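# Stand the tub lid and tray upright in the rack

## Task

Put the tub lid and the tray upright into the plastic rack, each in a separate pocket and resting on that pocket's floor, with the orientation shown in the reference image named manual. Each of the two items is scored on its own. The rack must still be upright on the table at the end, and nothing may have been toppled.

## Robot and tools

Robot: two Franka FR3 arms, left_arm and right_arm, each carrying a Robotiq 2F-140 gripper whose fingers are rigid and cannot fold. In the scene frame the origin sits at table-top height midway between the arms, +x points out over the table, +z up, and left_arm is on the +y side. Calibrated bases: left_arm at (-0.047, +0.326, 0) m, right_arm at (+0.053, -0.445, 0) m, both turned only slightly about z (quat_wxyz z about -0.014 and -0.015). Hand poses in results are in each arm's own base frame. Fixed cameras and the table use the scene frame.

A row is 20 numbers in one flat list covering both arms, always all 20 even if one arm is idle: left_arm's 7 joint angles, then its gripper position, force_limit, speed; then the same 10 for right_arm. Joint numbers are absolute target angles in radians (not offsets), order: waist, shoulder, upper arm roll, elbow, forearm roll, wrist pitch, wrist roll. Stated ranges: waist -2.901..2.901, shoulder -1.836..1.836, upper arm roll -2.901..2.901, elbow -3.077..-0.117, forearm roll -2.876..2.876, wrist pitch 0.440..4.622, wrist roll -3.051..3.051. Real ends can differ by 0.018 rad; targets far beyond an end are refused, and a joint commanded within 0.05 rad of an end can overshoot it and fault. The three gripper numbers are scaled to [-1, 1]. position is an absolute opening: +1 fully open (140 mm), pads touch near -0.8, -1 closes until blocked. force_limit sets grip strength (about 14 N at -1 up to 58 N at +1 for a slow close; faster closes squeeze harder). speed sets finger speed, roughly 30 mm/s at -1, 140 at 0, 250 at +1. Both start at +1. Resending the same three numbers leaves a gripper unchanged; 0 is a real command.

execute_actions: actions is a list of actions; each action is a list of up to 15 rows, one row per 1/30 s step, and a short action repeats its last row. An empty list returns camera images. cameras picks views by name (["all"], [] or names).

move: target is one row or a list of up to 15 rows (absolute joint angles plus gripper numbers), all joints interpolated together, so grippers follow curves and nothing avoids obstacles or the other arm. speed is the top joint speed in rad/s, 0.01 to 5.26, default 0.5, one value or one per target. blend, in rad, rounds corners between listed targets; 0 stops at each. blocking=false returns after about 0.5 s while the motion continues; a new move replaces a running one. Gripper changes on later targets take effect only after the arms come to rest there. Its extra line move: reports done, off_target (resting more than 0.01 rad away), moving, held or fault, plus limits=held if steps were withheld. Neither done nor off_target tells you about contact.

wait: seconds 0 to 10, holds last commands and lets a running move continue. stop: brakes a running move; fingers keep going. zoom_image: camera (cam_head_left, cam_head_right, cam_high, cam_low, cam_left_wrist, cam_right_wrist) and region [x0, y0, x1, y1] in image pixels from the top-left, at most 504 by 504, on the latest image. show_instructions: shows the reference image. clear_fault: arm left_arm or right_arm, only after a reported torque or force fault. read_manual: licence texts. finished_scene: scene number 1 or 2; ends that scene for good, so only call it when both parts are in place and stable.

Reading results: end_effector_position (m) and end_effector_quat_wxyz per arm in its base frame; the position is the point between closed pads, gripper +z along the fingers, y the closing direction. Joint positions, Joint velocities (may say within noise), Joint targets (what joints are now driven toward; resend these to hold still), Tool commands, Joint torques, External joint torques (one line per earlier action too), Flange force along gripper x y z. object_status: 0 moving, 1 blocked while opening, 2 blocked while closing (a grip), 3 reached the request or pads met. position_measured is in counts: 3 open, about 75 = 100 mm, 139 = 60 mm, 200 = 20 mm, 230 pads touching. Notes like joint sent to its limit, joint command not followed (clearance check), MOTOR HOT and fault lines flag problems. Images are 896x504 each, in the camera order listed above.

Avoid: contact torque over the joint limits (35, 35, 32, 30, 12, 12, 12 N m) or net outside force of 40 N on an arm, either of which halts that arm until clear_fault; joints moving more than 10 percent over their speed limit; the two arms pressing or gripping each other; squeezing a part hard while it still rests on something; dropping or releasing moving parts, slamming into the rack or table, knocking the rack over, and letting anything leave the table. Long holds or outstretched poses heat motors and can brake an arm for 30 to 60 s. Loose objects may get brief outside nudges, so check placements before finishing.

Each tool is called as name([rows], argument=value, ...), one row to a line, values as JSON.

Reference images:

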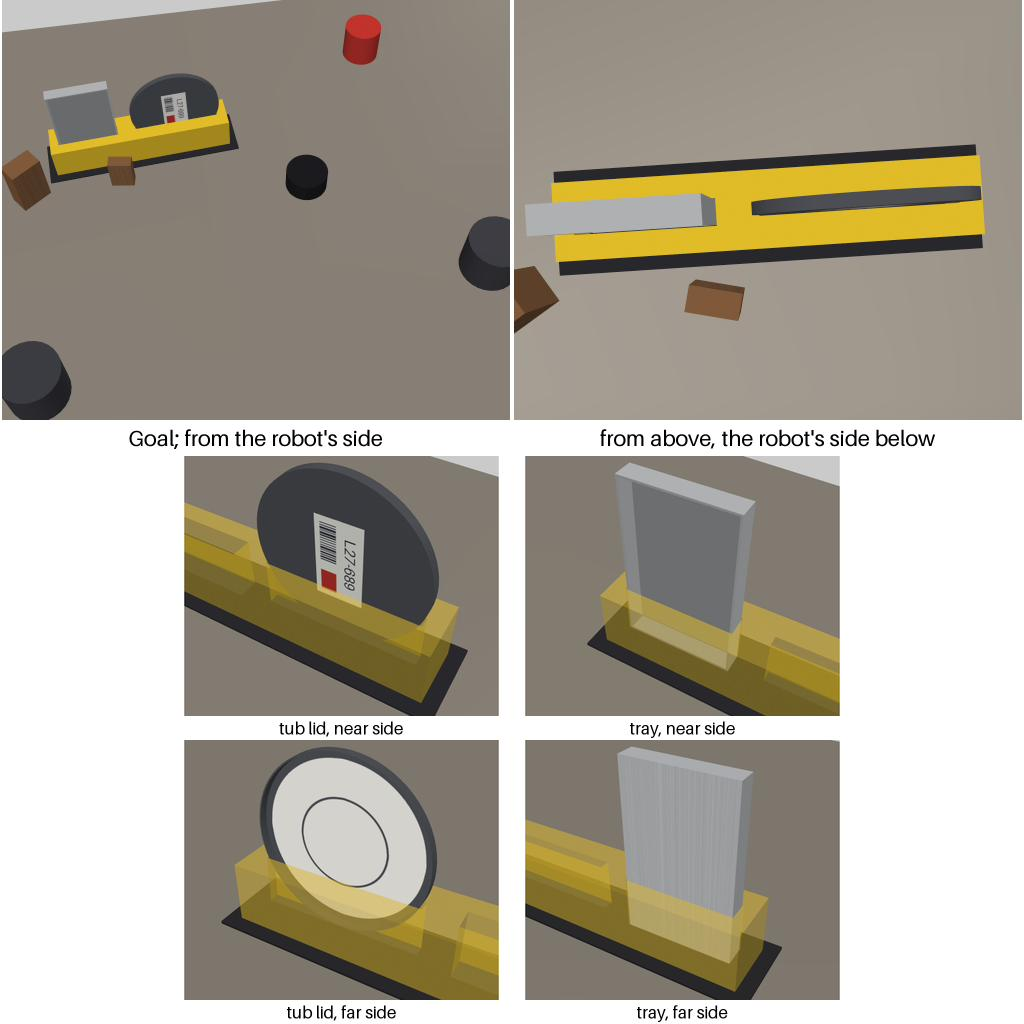

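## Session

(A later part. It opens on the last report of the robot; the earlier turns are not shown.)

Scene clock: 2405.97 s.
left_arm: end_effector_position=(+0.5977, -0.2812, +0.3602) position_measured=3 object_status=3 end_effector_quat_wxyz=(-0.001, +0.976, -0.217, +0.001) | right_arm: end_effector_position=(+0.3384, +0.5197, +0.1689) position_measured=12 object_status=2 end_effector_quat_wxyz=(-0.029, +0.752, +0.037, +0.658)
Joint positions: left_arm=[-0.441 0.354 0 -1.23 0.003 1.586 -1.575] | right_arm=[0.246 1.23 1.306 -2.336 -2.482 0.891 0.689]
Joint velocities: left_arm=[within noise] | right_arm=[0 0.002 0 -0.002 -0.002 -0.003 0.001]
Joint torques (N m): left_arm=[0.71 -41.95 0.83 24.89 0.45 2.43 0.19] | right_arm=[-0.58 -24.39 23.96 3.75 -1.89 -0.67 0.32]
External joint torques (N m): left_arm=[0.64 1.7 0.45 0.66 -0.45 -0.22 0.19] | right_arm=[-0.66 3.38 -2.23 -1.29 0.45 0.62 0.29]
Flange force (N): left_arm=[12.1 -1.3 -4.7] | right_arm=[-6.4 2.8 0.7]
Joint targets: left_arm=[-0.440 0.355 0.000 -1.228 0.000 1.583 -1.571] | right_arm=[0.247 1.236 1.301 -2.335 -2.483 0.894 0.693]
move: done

move(target=[-0.44,0.3545,0,-1.2285,0,1.583,-1.571,1,1,1,0.2449,1.2247,1.3081,-2.337,-2.4716,0.8982,0.693,-0.98,0,-1], speed=0.03, cameras=["cam_left_wrist","cam_high"])

zoom_image(camera="cam_left_wrist", region=[240, 160, 640, 420])

zoom_image(camera="cam_high", region=[440, 120, 740, 320])

Scene clock: 2414.00 s.
left_arm: end_effector_position=(+0.5977, -0.2812, +0.3602) position_measured=3 object_status=3 end_effector_quat_wxyz=(-0.001, +0.976, -0.217, +0.001) | right_arm: end_effector_position=(+0.3382, +0.5198, +0.1692) position_measured=12 object_status=2 end_effector_quat_wxyz=(-0.028, +0.752, +0.037, +0.657)
Joint positions: left_arm=[-0.441 0.354 0 -1.23 0.003 1.586 -1.575] | right_arm=[0.246 1.226 1.307 -2.336 -2.477 0.894 0.689]
Joint torques (N m): left_arm=[0.7 -42 0.83 24.85 0.46 2.42 0.19] | right_arm=[-0.79 -27.95 26.12 3.25 -1.51 -0.71 0.28]
External joint torques (N m): left_arm=[0.52 1.71 0.36 0.6 -0.44 -0.23 0.2] | right_arm=[-0.97 -0.27 -0.06 -1.76 0.82 0.56 0.26]
Flange force (N): left_arm=[11.8 -1.1 -4.5] | right_arm=[3.0 8.4 0.9]
Joint targets: left_arm=[-0.440 0.355 0.000 -1.228 0.000 1.583 -1.571] | right_arm=[0.245 1.225 1.308 -2.337 -2.472 0.898 0.693]
move: done
camera_calibration:
cam_left_wrist: T_world_to_cam=[[-0.41165, -0.91134, -0.00210652, -0.0016943], [-0.865506, 0.390221, 0.31405, 0.522621], [-0.285384, 0.131102, -0.949404, 0.690999], [0, 0, 0, 1]] pos_world=[0.648834, -0.296073, 0.491905]
Images, in order (width x height): cam_high 896x504, cam_left_wrist 896x504.

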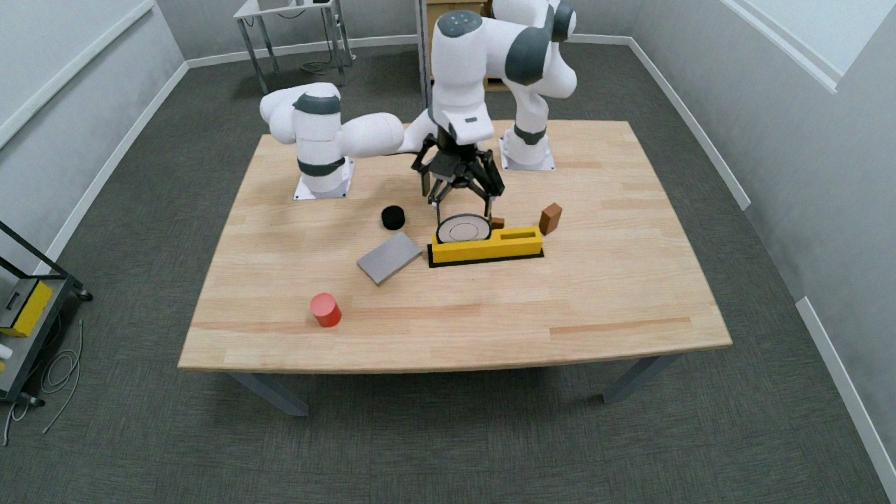

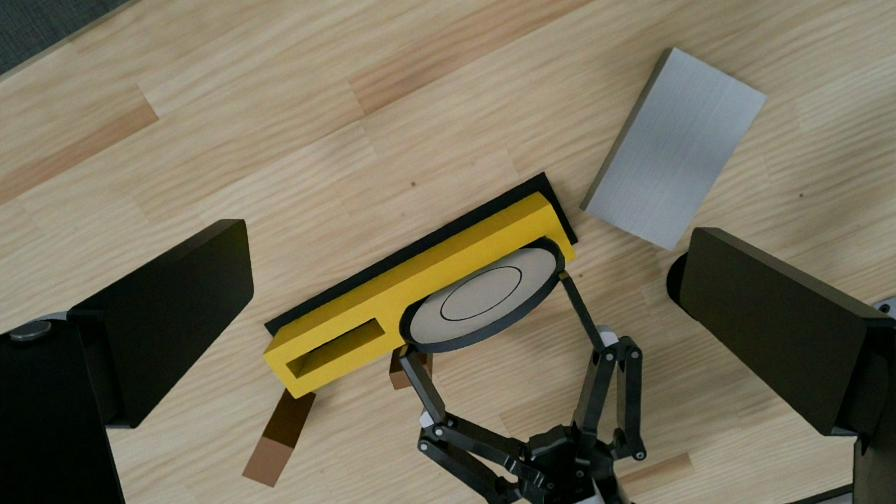

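Scaled by 1.260 from the camera's 896x504 image, which has a finer 1280x720 frame.

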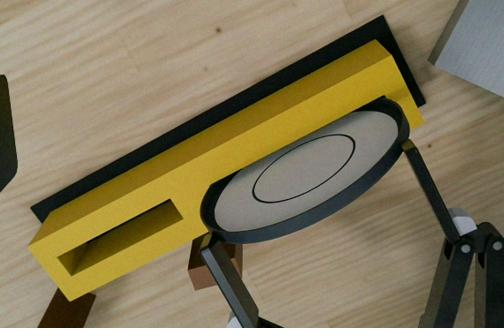

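Scaled by 1.680 from the camera's 896x504 image, which has a finer 1280x720 frame.

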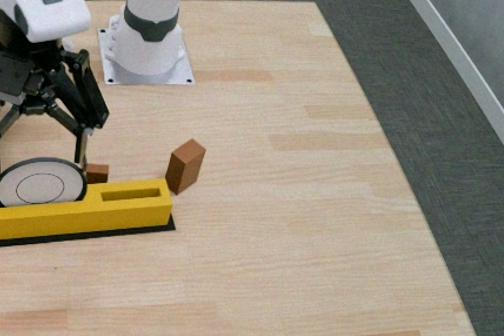

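execute_actions([
  [[-0.44,0.3545,0,-1.2285,0,1.583,-1.571,1,1,1,0.2449,1.2247,1.3081,-2.337,-2.4716,0.8982,0.693,1,0,-1]],
], cameras=["cam_left_wrist"])

Scene clock: 2428.20 s.
left_arm: end_effector_position=(+0.5977, -0.2812, +0.3602) position_measured=3 object_status=3 end_effector_quat_wxyz=(-0.001, +0.976, -0.217, +0.001) | right_arm: end_effector_position=(+0.3381, +0.5199, +0.1688) position_measured=3 object_status=3 end_effector_quat_wxyz=(-0.028, +0.752, +0.038, +0.657)
Joint positions: left_arm=[-0.441 0.354 0 -1.23 0.003 1.586 -1.575] | right_arm=[0.246 1.226 1.307 -2.336 -2.476 0.895 0.689]
Joint torques (N m): left_arm=[0.7 -41.97 0.82 24.88 0.44 2.42 0.18] | right_arm=[-0.88 -27.6 25.84 3.34 -1.79 -0.82 0.31]
External joint torques (N m): left_arm=[0.3 1.62 0.19 0.69 -0.48 -0.23 0.19] | right_arm=[-0.99 0.08 -0.28 -1.74 0.53 0.45 0.28]
Flange force (N): left_arm=[12.0 -0.8 -4.8] | right_arm=[1.9 8.1 1.0]
Joint targets: left_arm=[-0.440 0.355 0.000 -1.228 0.000 1.583 -1.571] | right_arm=[0.245 1.225 1.308 -2.337 -2.472 0.898 0.693]
camera_calibration:
cam_left_wrist: T_world_to_cam=[[-0.41165, -0.91134, -0.00210652, -0.0016943], [-0.865506, 0.390221, 0.31405, 0.522621], [-0.285384, 0.131102, -0.949404, 0.690999], [0, 0, 0, 1]] pos_world=[0.648834, -0.296073, 0.491905]
Images, in order (width x height): cam_left_wrist 896x504.

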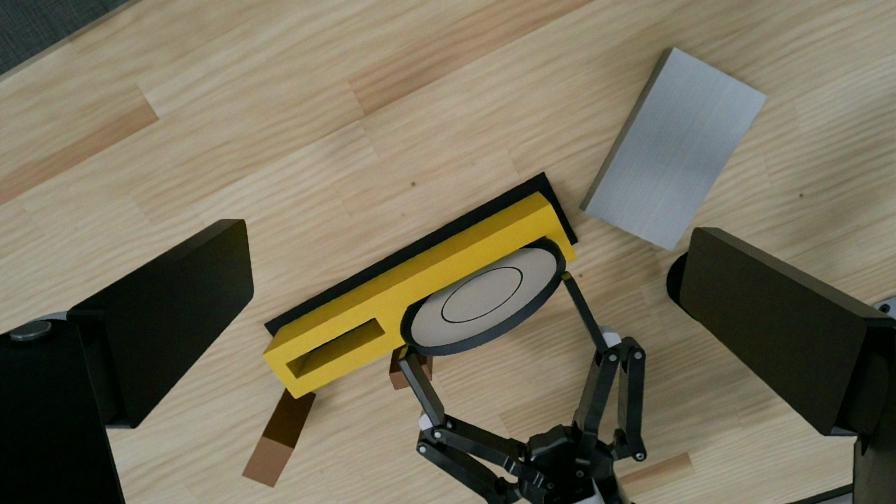

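move(target=[-0.44,0.3545,0,-1.2285,0,1.583,-1.571,1,1,1,0.2373,1.1918,1.3290,-2.3423,-2.4371,0.9107,0.693,1,0,-1], speed=0.04, cameras=["cam_left_wrist"])

Scene clock: 2433.17 s.
left_arm: end_effector_position=(+0.5977, -0.2812, +0.3602) position_measured=3 object_status=3 end_effector_quat_wxyz=(-0.001, +0.976, -0.217, +0.001) | right_arm: end_effector_position=(+0.3379, +0.5202, +0.1801) position_measured=3 object_status=3 end_effector_quat_wxyz=(-0.028, +0.753, +0.038, +0.656)
Joint positions: left_arm=[-0.441 0.354 0 -1.23 0.003 1.586 -1.575] | right_arm=[0.239 1.194 1.327 -2.341 -2.442 0.908 0.689]
Joint velocities: left_arm=[within noise] | right_arm=[0.001 0 0.001 -0.002 0.005 0.003 -0.002]
Joint torques (N m): left_arm=[0.7 -42.01 0.88 24.86 0.46 2.43 0.16] | right_arm=[-1.21 -27.9 25.98 4 -1.86 -1.01 0.29]
External joint torques (N m): left_arm=[0.57 1.85 0.45 0.52 -0.43 -0.24 0.16] | right_arm=[-1.15 -0.51 0.08 -1.92 0.47 0.29 0.26]
Flange force (N): left_arm=[11.9 -1.2 -4.3] | right_arm=[3.4 9.7 0.9]
Joint targets: left_arm=[-0.440 0.355 0.000 -1.228 0.000 1.583 -1.571] | right_arm=[0.237 1.192 1.329 -2.342 -2.437 0.911 0.693]
move: done
camera_calibration:
cam_left_wrist: T_world_to_cam=[[-0.41165, -0.91134, -0.00210652, -0.0016943], [-0.865506, 0.390221, 0.31405, 0.522621], [-0.285384, 0.131102, -0.949404, 0.690999], [0, 0, 0, 1]] pos_world=[0.648834, -0.296073, 0.491905]
Images, in order (width x height): cam_left_wrist 896x504.

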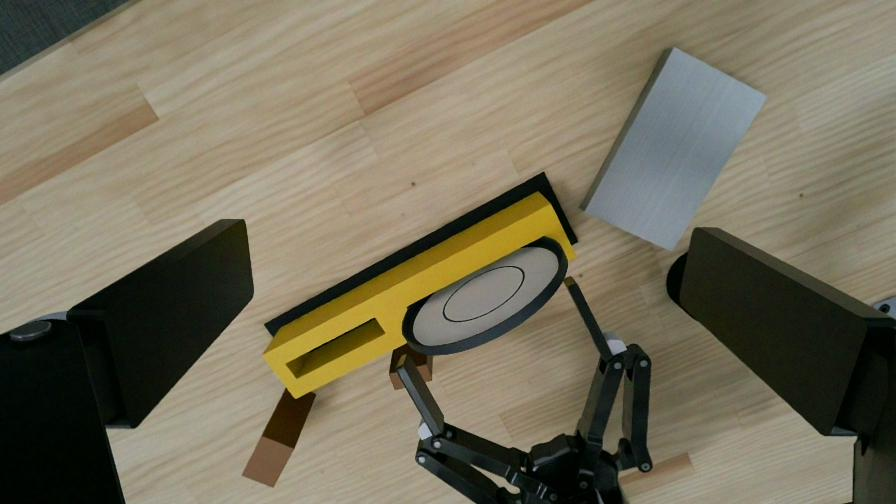

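move([
  [-0.44,0.3545,0,-1.2285,0,1.583,-1.571,1,1,1,0.2118,1.0819,1.3989,-2.3599,-2.3222,0.9523,0.693,1,0,-1],
  [-0.44,0.3545,0,-1.2285,0,1.583,-1.571,1,1,1,0.1858,1.0744,1.4453,-2.4021,-2.4353,0.8376,0.6109,1,0,-1],
  [-0.44,0.3545,0,-1.2285,0,1.583,-1.571,1,1,1,-0.6,-0.4416,0,-2.187,0,1.7454,1.469,1,0,-1],
], speed=[0.08,0.2,0.7], blend=[0.02,0.1,0], cameras=["cam_left_wrist","cam_high"])

Scene clock: 2480.87 s.
left_arm: end_effector_position=(+0.5977, -0.2812, +0.3602) position_measured=3 object_status=3 end_effector_quat_wxyz=(-0.001, +0.976, -0.217, +0.001) | right_arm: end_effector_position=(+0.3461, -0.2375, +0.3503) position_measured=3 object_status=3 end_effector_quat_wxyz=(-0.001, +0.242, +0.970, -0.002)
Joint positions: left_arm=[-0.441 0.354 0 -1.23 0.003 1.586 -1.575] | right_arm=[-0.599 -0.441 0.001 -2.186 -0.004 1.743 1.462]
Joint velocities: left_arm=[within noise] | right_arm=[-0.001 0 0.001 -0.002 -0.001 0.001 0.007]
Joint torques (N m): left_arm=[0.7 -41.97 0.83 24.82 0.45 2.42 0.18] | right_arm=[-0.79 -17.52 0.2 24.09 1.26 2.56 0.35]
External joint torques (N m): left_arm=[0.41 1.71 0.27 0.58 -0.46 -0.23 0.18] | right_arm=[-0.85 -0.53 0.49 -0.68 0.46 0.1 0.35]
Flange force (N): left_arm=[11.6 -0.9 -4.4] | right_arm=[3.2 1.3 2.1]
Joint targets: left_arm=[-0.440 0.355 0.000 -1.228 0.000 1.583 -1.571] | right_arm=[-0.600 -0.442 0.000 -2.187 0.000 1.745 1.469]
move: done; blend cut to 0.0574 rad at target 2
camera_calibration:
cam_left_wrist: T_world_to_cam=[[-0.41165, -0.91134, -0.00210652, -0.0016943], [-0.865506, 0.390221, 0.31405, 0.522621], [-0.285384, 0.131102, -0.949404, 0.690999], [0, 0, 0, 1]] pos_world=[0.648834, -0.296073, 0.491905]
Images, in order (width x height): cam_high 896x504, cam_left_wrist 896x504.

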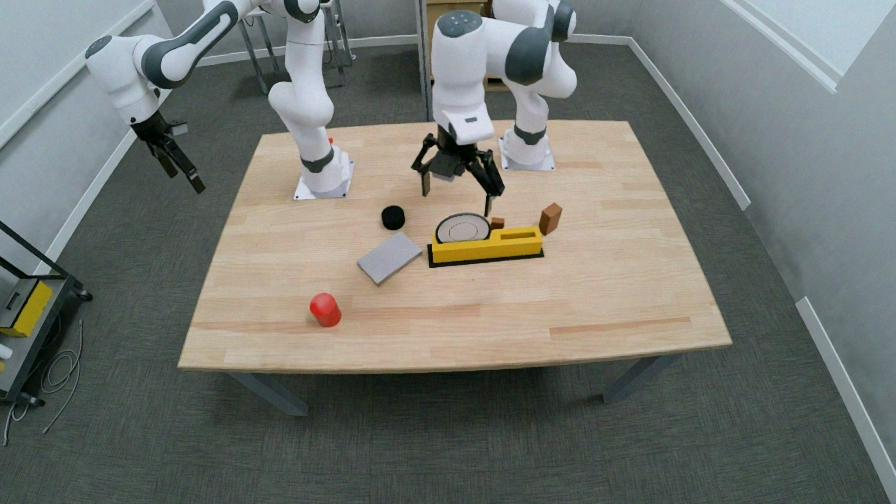

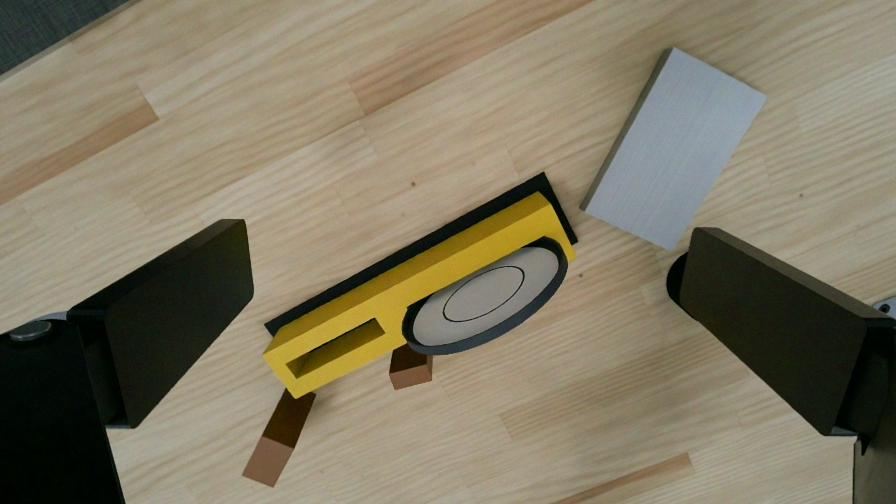

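zoom_image(camera="cam_left_wrist", region=[250, 170, 600, 410])

zoom_image(camera="cam_left_wrist", region=[560, 30, 790, 280])

Scaled by 1.440 from the camera's 896x504 image, which has a finer 1280x720 frame.

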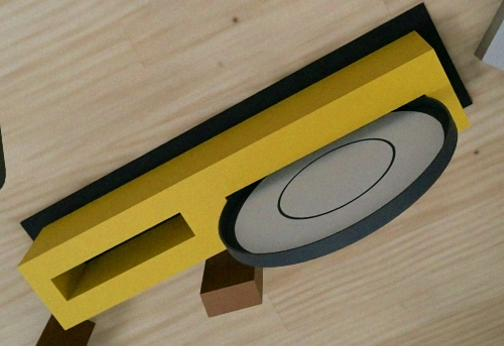

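Scaled by 2.016 from the camera's 896x504 image, which has a finer 1280x720 frame.

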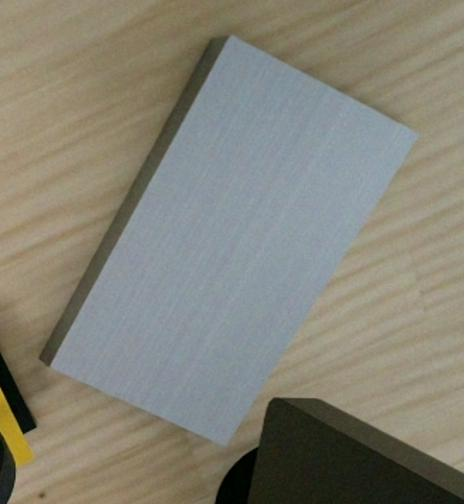

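move(target=[-0.6114,0.4530,-0.0796,-2.4740,0.1613,3.831,-1.571,0.85,0,0,-0.6,-0.4416,0,-2.187,0,1.7454,1.469,1,0,-1], speed=0.6, cameras=["cam_left_wrist","cam_high","cam_head_right","cam_right_wrist"])

Scene clock: 2658.30 s.
left_arm: end_effector_position=(+0.4939, -0.4661, +0.0978) position_measured=22 object_status=3 end_effector_quat_wxyz=(+0.179, +0.822, -0.363, +0.400) | right_arm: end_effector_position=(+0.3461, -0.2375, +0.3503) position_measured=3 object_status=3 end_effector_quat_wxyz=(-0.001, +0.243, +0.970, -0.002)
Joint positions: left_arm=[-0.611 0.452 -0.079 -2.472 0.158 3.828 -1.575] | right_arm=[-0.599 -0.441 0.001 -2.186 -0.004 1.743 1.464]
Joint velocities: left_arm=[0 0 0 0 -0.001 0.004 -0.002] | right_arm=[within noise]
Joint torques (N m): left_arm=[0.25 -35.15 -0.49 13.89 0.74 3.98 0.25] | right_arm=[-0.84 -17.47 0.31 24 1.28 2.58 0.35]
External joint torques (N m): left_arm=[0.07 1.26 0.19 -0.26 0.57 0.34 0.22] | right_arm=[-0.84 -0.35 0.67 -0.85 0.48 0.11 0.35]
Flange force (N): left_arm=[-3.2 -2.1 2.7] | right_arm=[3.1 1.6 2.6]
Joint targets: left_arm=[-0.611 0.453 -0.080 -2.474 0.161 3.831 -1.571] | right_arm=[-0.600 -0.442 0.000 -2.187 0.000 1.745 1.469]
move: done
camera_calibration:
cam_left_wrist: T_world_to_cam=[[-0.735389, -0.677511, 0.0134838, 0.0538446], [-0.570125, 0.60783, -0.552722, 0.627735], [0.366279, -0.414153, -0.833257, -0.150885], [0, 0, 0, 1]] pos_world=[0.45275, -0.407565, 0.220511]
cam_right_wrist: T_world_to_cam=[[0.472467, 0.88134, 0.00399907, 0.0504207], [0.830205, -0.446568, 0.333671, -0.505248], [0.295863, -0.154328, -0.942681, 0.332882], [0, 0, 0, 1]] pos_world=[0.297149, -0.218692, 0.482187]
Images, in order (width x height): cam_head_right 896x504, cam_high 896x504, cam_left_wrist 896x504, cam_right_wrist 896x504.

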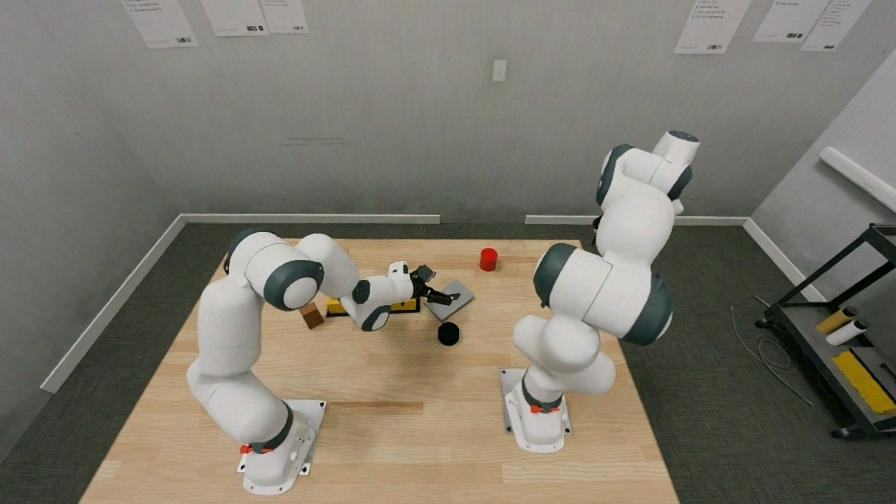

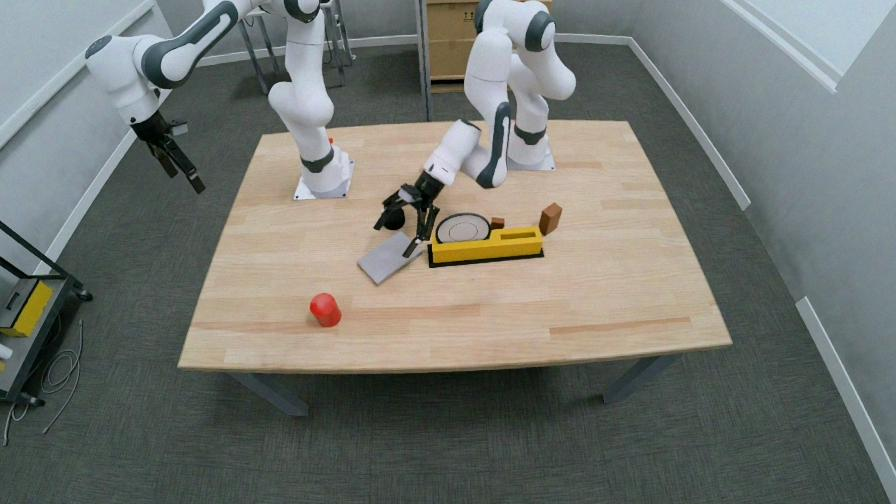

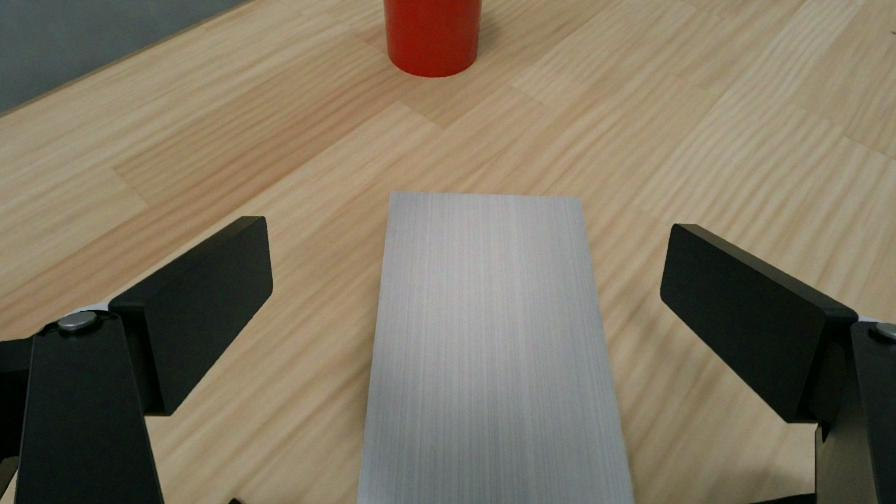

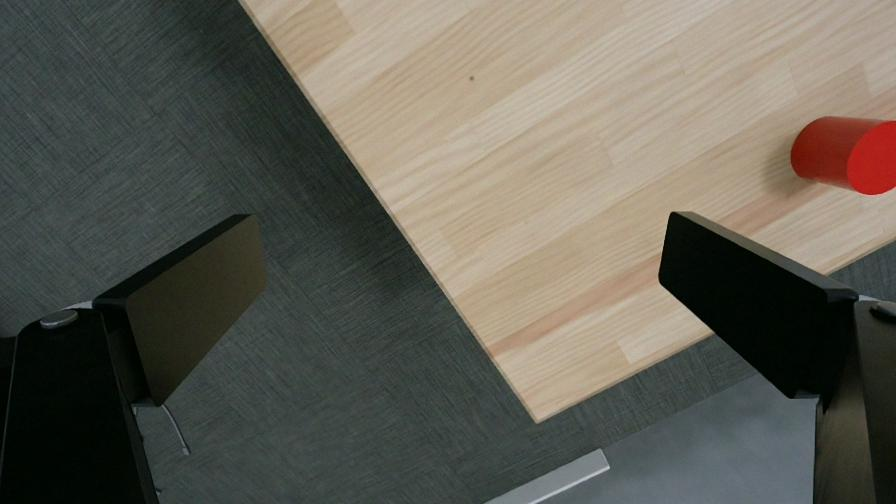

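move(target=[-0.6725,0.5933,-0.0408,-2.4140,0.1341,3.9133,-1.571,0.85,0,0,-0.6,-0.4416,0,-2.187,0,1.7454,1.469,1,0,-1], speed=0.15, cameras=["cam_left_wrist"])

Scene clock: 2710.13 s.
left_arm: end_effector_position=(+0.4881, -0.4760, +0.0531) position_measured=22 object_status=3 end_effector_quat_wxyz=(+0.182, +0.822, -0.365, +0.398) | right_arm: end_effector_position=(+0.3461, -0.2375, +0.3503) position_measured=3 object_status=3 end_effector_quat_wxyz=(-0.001, +0.243, +0.970, -0.002)
Joint positions: left_arm=[-0.671 0.591 -0.042 -2.416 0.137 3.91 -1.575] | right_arm=[-0.599 -0.441 0.001 -2.186 -0.004 1.743 1.464]
Joint velocities: left_arm=[-0.001 0 -0.002 0.001 0.001 0.004 0] | right_arm=[within noise]
Joint torques (N m): left_arm=[0.05 -36.68 0.43 13.06 -0.31 3.94 0.22] | right_arm=[-0.8 -17.52 0.27 24.08 1.27 2.59 0.31]
External joint torques (N m): left_arm=[-0.1 1.9 0.74 0.49 -0.43 0.28 0.19] | right_arm=[-0.92 -0.43 0.5 -0.73 0.46 0.12 0.31]
Flange force (N): left_arm=[-3.9 1.2 6.9] | right_arm=[3.1 1.2 2.3]
Joint targets: left_arm=[-0.672 0.593 -0.041 -2.414 0.134 3.913 -1.571] | right_arm=[-0.600 -0.442 0.000 -2.187 0.000 1.745 1.469]
move: done
camera_calibration:
cam_left_wrist: T_world_to_cam=[[-0.739164, -0.673279, 0.0182236, 0.0471491], [-0.569124, 0.609889, -0.551484, 0.606076], [0.360188, -0.418008, -0.833987, -0.188935], [0, 0, 0, 1]] pos_world=[0.447835, -0.416871, 0.175812]
Images, in order (width x height): cam_left_wrist 896x504.

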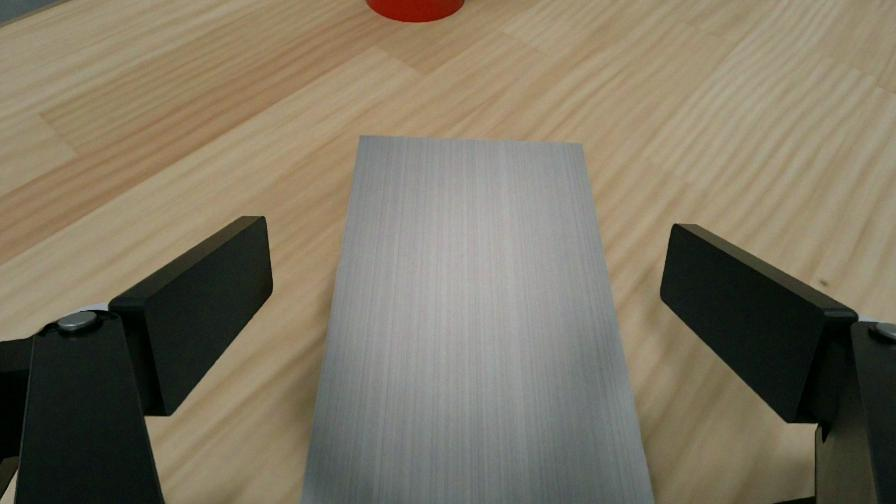

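move(target=[-0.7133,0.6868,-0.0150,-2.3740,0.1159,3.9682,-1.571,0.85,0,0,-0.6,-0.4416,0,-2.187,0,1.7454,1.469,1,0,-1], speed=0.1, cameras=["cam_left_wrist"])

Scene clock: 2717.73 s.
left_arm: end_effector_position=(+0.4841, -0.4792, +0.0225) position_measured=22 object_status=3 end_effector_quat_wxyz=(+0.180, +0.821, -0.366, +0.399) | right_arm: end_effector_position=(+0.3461, -0.2375, +0.3503) position_measured=3 object_status=3 end_effector_quat_wxyz=(-0.001, +0.243, +0.970, -0.002)
Joint positions: left_arm=[-0.712 0.684 -0.016 -2.376 0.119 3.965 -1.575] | right_arm=[-0.599 -0.441 0.001 -2.186 -0.004 1.743 1.464]
Joint velocities: left_arm=[-0.001 0 0.001 0.001 -0.001 0.003 -0.001] | right_arm=[within noise]
Joint torques (N m): left_arm=[0.01 -37.64 0.86 11.86 -0.38 4.02 0.19] | right_arm=[-0.78 -17.47 0.19 23.95 1.28 2.57 0.37]
External joint torques (N m): left_arm=[-0.15 1.91 0.69 0.44 -0.43 0.38 0.16] | right_arm=[-0.87 -0.33 0.45 -0.9 0.47 0.11 0.37]
Flange force (N): left_arm=[-4.4 1.3 6.3] | right_arm=[3.2 1.3 2.7]
Joint targets: left_arm=[-0.713 0.687 -0.015 -2.374 0.116 3.968 -1.571] | right_arm=[-0.600 -0.442 0.000 -2.187 0.000 1.745 1.469]
move: done
camera_calibration:
cam_left_wrist: T_world_to_cam=[[-0.739965, -0.672498, 0.0140709, 0.0433929], [-0.566802, 0.612128, -0.551394, 0.5889], [0.362198, -0.415988, -0.834126, -0.214352], [0, 0, 0, 1]] pos_world=[0.443537, -0.420468, 0.145309]
Images, in order (width x height): cam_left_wrist 896x504.

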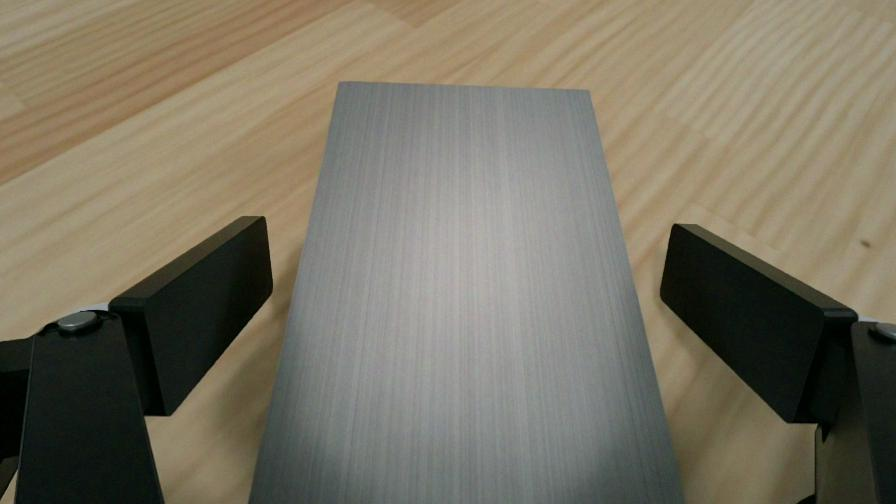

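execute_actions([
  [[-0.7133,0.6868,-0.0150,-2.3740,0.1159,3.9682,-1.571,-1,-1,-1,-0.6,-0.4416,0,-2.187,0,1.7454,1.469,1,0,-1]],
  [[-0.7133,0.6868,-0.0150,-2.3740,0.1159,3.9682,-1.571,-1,-1,-1,-0.6,-0.4416,0,-2.187,0,1.7454,1.469,1,0,-1]],
], cameras=["cam_left_wrist"])

Scene clock: 2726.47 s.
left_arm: end_effector_position=(+0.4844, -0.4791, +0.0228) position_measured=61 object_status=2 end_effector_quat_wxyz=(+0.180, +0.821, -0.366, +0.399) | right_arm: end_effector_position=(+0.3461, -0.2375, +0.3503) position_measured=3 object_status=3 end_effector_quat_wxyz=(-0.001, +0.243, +0.970, -0.002)
Joint positions: left_arm=[-0.712 0.684 -0.016 -2.375 0.119 3.966 -1.575] | right_arm=[-0.599 -0.441 0.001 -2.186 -0.004 1.743 1.464]
Joint torques (N m): left_arm=[0.02 -37.66 0.66 11.85 -0.32 3.91 0.18] | right_arm=[-0.83 -17.5 0.22 23.99 1.29 2.59 0.35]
External joint torques (N m): left_arm=[-0.11 1.83 0.52 0.46 -0.38 0.25 0.16] | right_arm=[-0.95 -0.5 0.43 -0.77 0.48 0.13 0.35]
External joint torques at the end of the 1st action: left_arm=[-0.22 1.92 0.6 0.48 -0.41 0.32 0.16] | right_arm=[-0.87 -0.4 0.52 -0.71 0.48 0.16 0.36]
Flange force (N): left_arm=[-3.9 1.0 6.3] | right_arm=[3.4 1.2 2.4]
Flange force at the end of the 1st action (N): left_arm=[-4.3 1.4 6.5] | right_arm=[2.9 1.3 2.3]
Joint targets: left_arm=[-0.713 0.687 -0.015 -2.374 0.116 3.968 -1.571] | right_arm=[-0.600 -0.442 0.000 -2.187 0.000 1.745 1.469]
camera_calibration:
cam_left_wrist: T_world_to_cam=[[-0.739701, -0.672794, 0.0137819, 0.0434003], [-0.566577, 0.61161, -0.552199, 0.588746], [0.363087, -0.416271, -0.833599, -0.214728], [0, 0, 0, 1]] pos_world=[0.443638, -0.420269, 0.14551]
Images, in order (width x height): cam_left_wrist 896x504.

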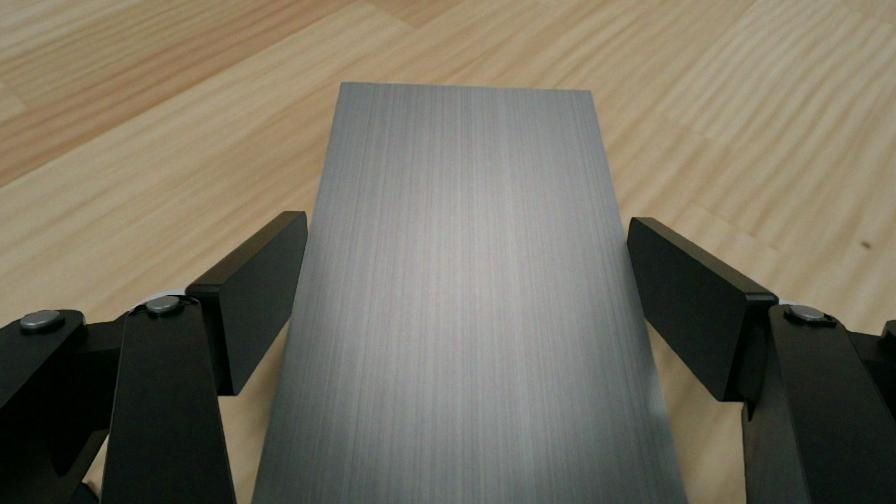

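execute_actions([
  [[-0.7133,0.6868,-0.0150,-2.3740,0.1159,3.9682,-1.571,-0.98,-0.2,-1,-0.6,-0.4416,0,-2.187,0,1.7454,1.469,1,0,-1]],
])

move(target=[-0.7125,0.636,-0.0150,-2.378,0.1159,3.922,-1.571,-0.98,-0.2,-1,-0.6,-0.4416,0,-2.187,0,1.7454,1.469,1,0,-1], speed=0.08, cameras=["cam_left_wrist","cam_head_right"])

Scene clock: 2803.17 s.
left_arm: end_effector_position=(+0.4844, -0.4791, +0.0229) position_measured=62 object_status=2 end_effector_quat_wxyz=(+0.180, +0.821, -0.366, +0.399) | right_arm: end_effector_position=(+0.3461, -0.2375, +0.3503) position_measured=3 object_status=3 end_effector_quat_wxyz=(-0.001, +0.243, +0.970, -0.002)
Joint positions: left_arm=[-0.712 0.684 -0.016 -2.375 0.119 3.966 -1.575] | right_arm=[-0.599 -0.441 0.001 -2.186 -0.004 1.743 1.464]
Joint torques (N m): left_arm=[0.03 -37.61 0.69 11.93 -0.31 3.92 0.23] | right_arm=[-0.83 -17.45 0.28 24.06 1.26 2.6 0.33]
External joint torques (N m): left_arm=[-0.1 1.98 0.54 0.51 -0.37 0.25 0.21] | right_arm=[-0.91 -0.33 0.55 -0.77 0.46 0.14 0.33]
Flange force (N): left_arm=[-4.2 1.0 6.8] | right_arm=[2.8 1.3 2.4]
Joint targets: left_arm=[-0.713 0.687 -0.015 -2.374 0.116 3.968 -1.571] | right_arm=[-0.600 -0.442 0.000 -2.187 0.000 1.745 1.469]

Scene clock: 2804.33 s.
left_arm: end_effector_position=(+0.4901, -0.4831, +0.0390) position_measured=62 object_status=2 end_effector_quat_wxyz=(+0.177, +0.821, -0.367, +0.400) | right_arm: end_effector_position=(+0.3461, -0.2375, +0.3503) position_measured=3 object_status=3 end_effector_quat_wxyz=(-0.001, +0.243, +0.970, -0.002)
Joint positions: left_arm=[-0.712 0.64 -0.016 -2.377 0.119 3.922 -1.575] | right_arm=[-0.599 -0.441 0.001 -2.186 -0.004 1.743 1.464]
Joint velocities: left_arm=[0 0 -0.001 -0.001 0 -0.005 0] | right_arm=[within noise]
Joint torques (N m): left_arm=[0.44 -39.56 0.65 12.65 -0.3 3.91 0.21] | right_arm=[-0.86 -17.5 0.28 24.07 1.28 2.59 0.34]
External joint torques (N m): left_arm=[0.38 0.01 0.57 0.27 -0.38 0.23 0.18] | right_arm=[-0.94 -0.37 0.57 -0.77 0.47 0.12 0.34]
Flange force (N): left_arm=[-0.6 0.2 0.8] | right_arm=[3.0 1.3 2.4]
Joint targets: left_arm=[-0.712 0.636 -0.015 -2.378 0.116 3.922 -1.571] | right_arm=[-0.600 -0.442 0.000 -2.187 0.000 1.745 1.469]
move: done
camera_calibration:
cam_left_wrist: T_world_to_cam=[[-0.739697, -0.672889, 0.00824593, 0.044934], [-0.564869, 0.614199, -0.551073, 0.603821], [0.365747, -0.412285, -0.834416, -0.204306], [0, 0, 0, 1]] pos_world=[0.449042, -0.424863, 0.161903]
Images, in order (width x height): cam_head_right 896x504, cam_left_wrist 896x504.

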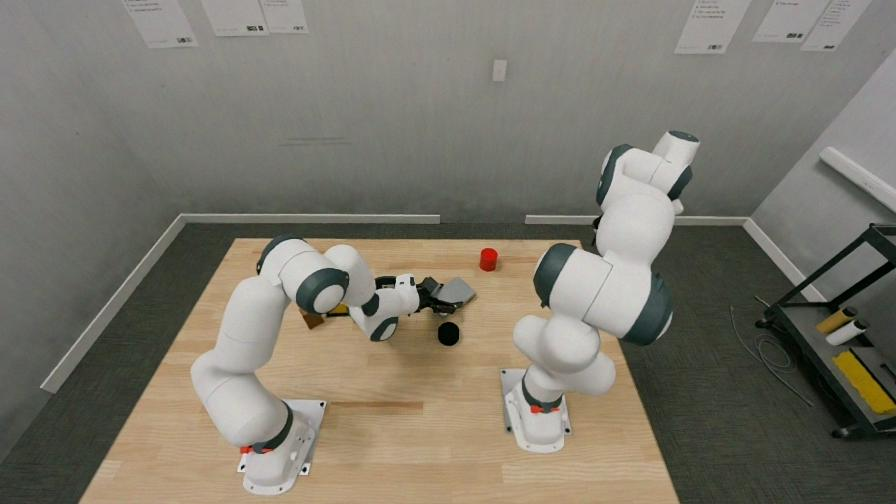

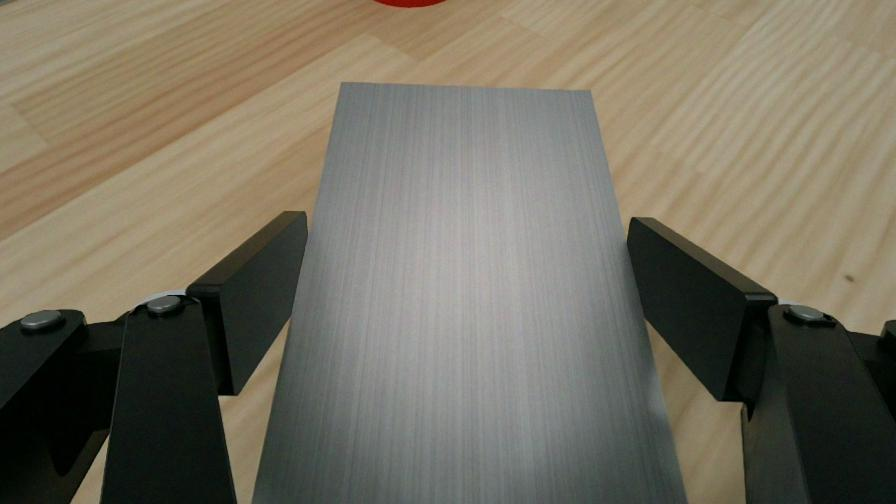

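move([
  [-0.7,-0.331,0,-2.456,0.1,3.03,-1.571,-0.98,-0.2,-1,-0.6,-0.4416,0,-2.187,0,1.7454,1.469,1,0,-1],
  [-0.5601,0.6084,0.7234,-1.1109,-0.3890,0.9280,-1.571,-0.98,-0.2,-1,-0.6,-0.4416,0,-2.187,0,1.7454,1.469,1,0,-1],
], speed=[0.35,0.5], blend=[0.1,0], cameras=["cam_left_wrist","cam_high","cam_head_right","cam_low"])

Scene clock: 2817.30 s.
left_arm: end_effector_position=(+0.4862, -0.0885, +0.3201) position_measured=62 object_status=2 end_effector_quat_wxyz=(+0.011, +0.946, +0.037, -0.323) | right_arm: end_effector_position=(+0.3461, -0.2375, +0.3503) position_measured=3 object_status=3 end_effector_quat_wxyz=(-0.001, +0.243, +0.970, -0.002)
Joint positions: left_arm=[-0.561 0.607 0.722 -1.113 -0.386 0.933 -1.575] | right_arm=[-0.599 -0.441 0.001 -2.186 -0.004 1.743 1.464]
Joint velocities: left_arm=[-0.001 0.001 0 -0.002 -0.002 -0.003 0] | right_arm=[within noise]
Joint torques (N m): left_arm=[0.92 -41.8 11.07 21.48 0.37 0.1 0.15] | right_arm=[-0.79 -17.45 0.26 24.1 1.26 2.6 0.39]
External joint torques (N m): left_arm=[0.78 1.51 1.15 0.97 -0.52 -0.44 0.17] | right_arm=[-0.9 -0.3 0.5 -0.78 0.45 0.13 0.39]
Flange force (N): left_arm=[11.0 1.9 -16.9] | right_arm=[2.8 1.3 2.4]
Joint targets: left_arm=[-0.560 0.608 0.723 -1.111 -0.389 0.928 -1.571] | right_arm=[-0.600 -0.442 0.000 -2.187 0.000 1.745 1.469]
move: done
camera_calibration:
cam_left_wrist: T_world_to_cam=[[0.0870546, -0.99615, -0.0103075, -0.119434], [-0.553733, -0.0569873, 0.830742, 0.00698375], [-0.828131, -0.0666123, -0.556562, 0.716449], [0, 0, 0, 1]] pos_world=[0.607578, -0.0708516, 0.391716]
Images, in order (width x height): cam_head_right 896x504, cam_high 896x504, cam_low 896x504, cam_left_wrist 896x504.

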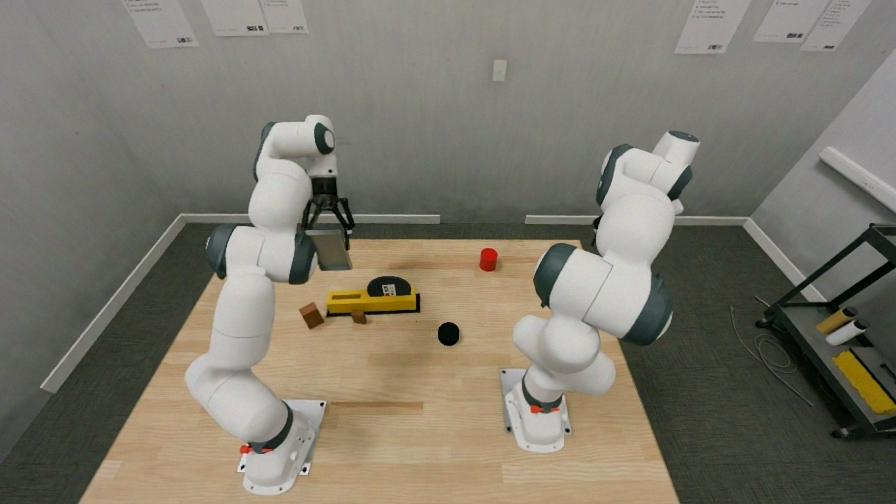

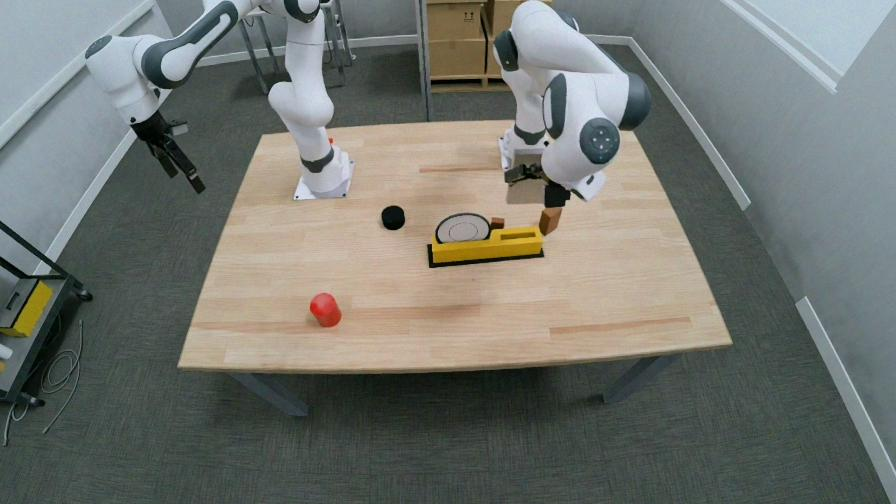

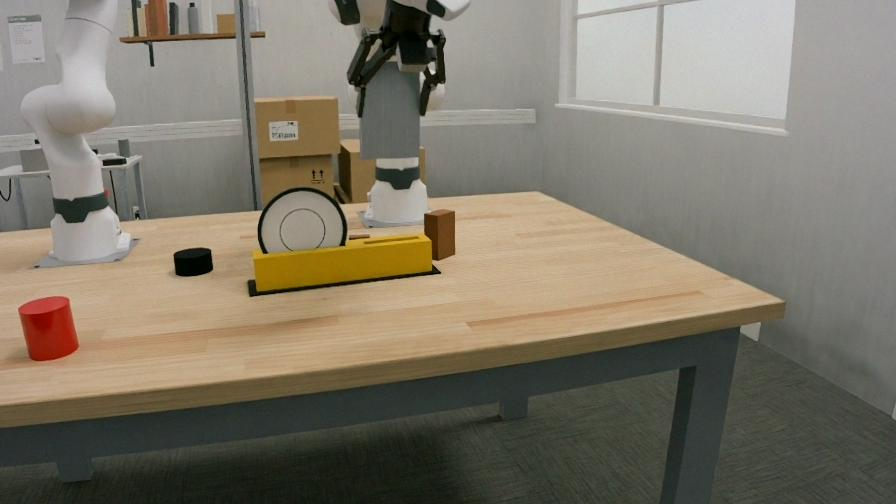

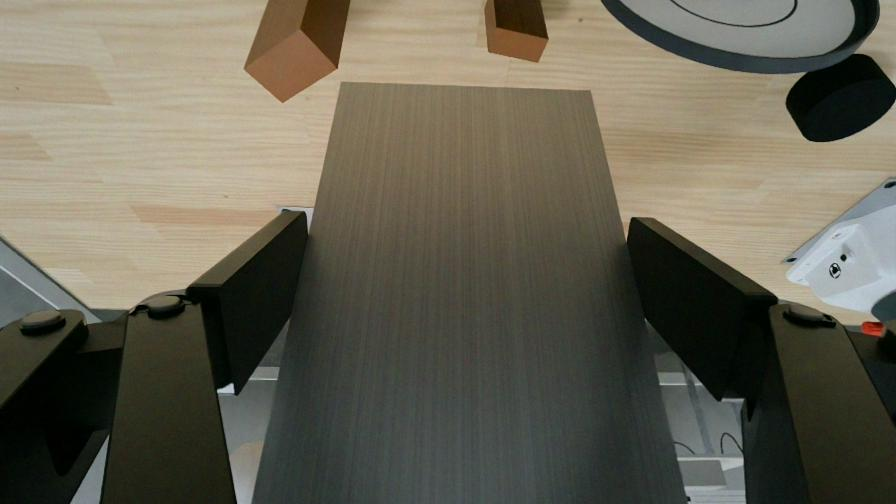

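move(target=[-0.5601,0.6084,0.7234,-1.1109,-0.3890,0.9280,-1.571,-0.98,-0.2,-1,1.185,-0.226,0,-2.078,0,2.131,1.571,1,0,-1], speed=0.6, cameras=["cam_right_wrist","cam_low"])

Scene clock: 2848.90 s.
left_arm: end_effector_position=(+0.4861, -0.0885, +0.3201) position_measured=62 object_status=2 end_effector_quat_wxyz=(+0.011, +0.945, +0.037, -0.324) | right_arm: end_effector_position=(+0.2159, +0.5303, +0.3509) position_measured=3 object_status=3 end_effector_quat_wxyz=(+0.116, -0.557, +0.819, +0.076)
Joint positions: left_arm=[-0.561 0.607 0.722 -1.113 -0.386 0.932 -1.575] | right_arm=[1.184 -0.229 0.002 -2.079 -0.003 2.128 1.564]
Joint velocities: left_arm=[within noise] | right_arm=[-0.001 0.002 0 0 -0.001 0.004 0.005]
Joint torques (N m): left_arm=[0.87 -41.84 11.11 21.51 0.36 0.09 0.18] | right_arm=[-0.53 -24.73 -0.06 25.47 1.11 3.2 0.34]
External joint torques (N m): left_arm=[0.86 1.41 1.29 1 -0.52 -0.43 0.2] | right_arm=[-0.51 0.36 0.18 -0.06 0.32 0.12 0.35]
Flange force (N): left_arm=[10.8 1.7 -17.0] | right_arm=[-0.7 0.5 0.7]
Joint targets: left_arm=[-0.560 0.608 0.723 -1.111 -0.389 0.928 -1.571] | right_arm=[1.185 -0.226 0.000 -2.078 0.000 2.131 1.571]
move: done
camera_calibration:
cam_right_wrist: T_world_to_cam=[[-0.929781, 0.368103, 0.00255587, 0.0107467], [0.30098, 0.756203, 0.581006, -0.66492], [0.211937, 0.540978, -0.813895, 0.0946424], [0, 0, 0, 1]] pos_world=[0.190062, 0.447659, 0.463324]
Images, in order (width x height): cam_low 896x504, cam_right_wrist 896x504.

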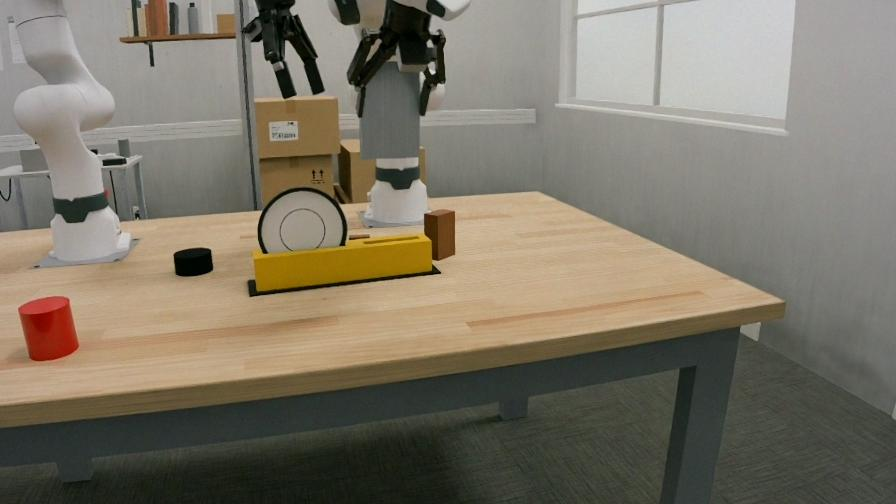

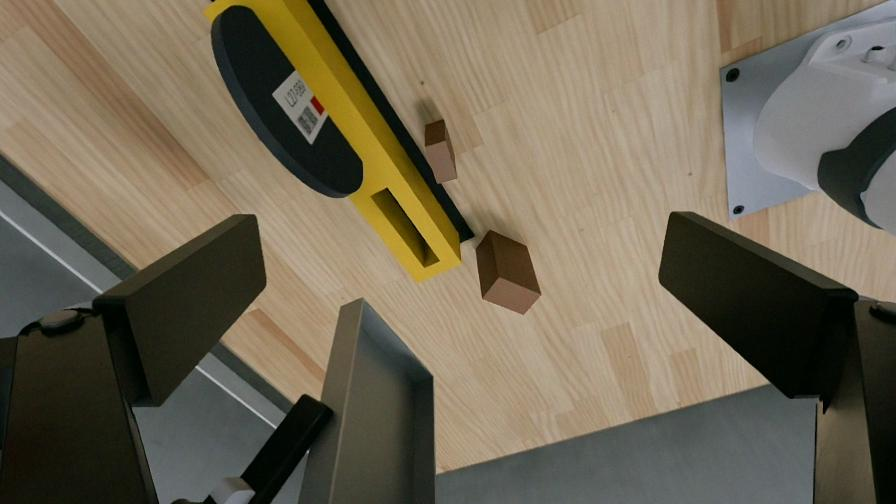

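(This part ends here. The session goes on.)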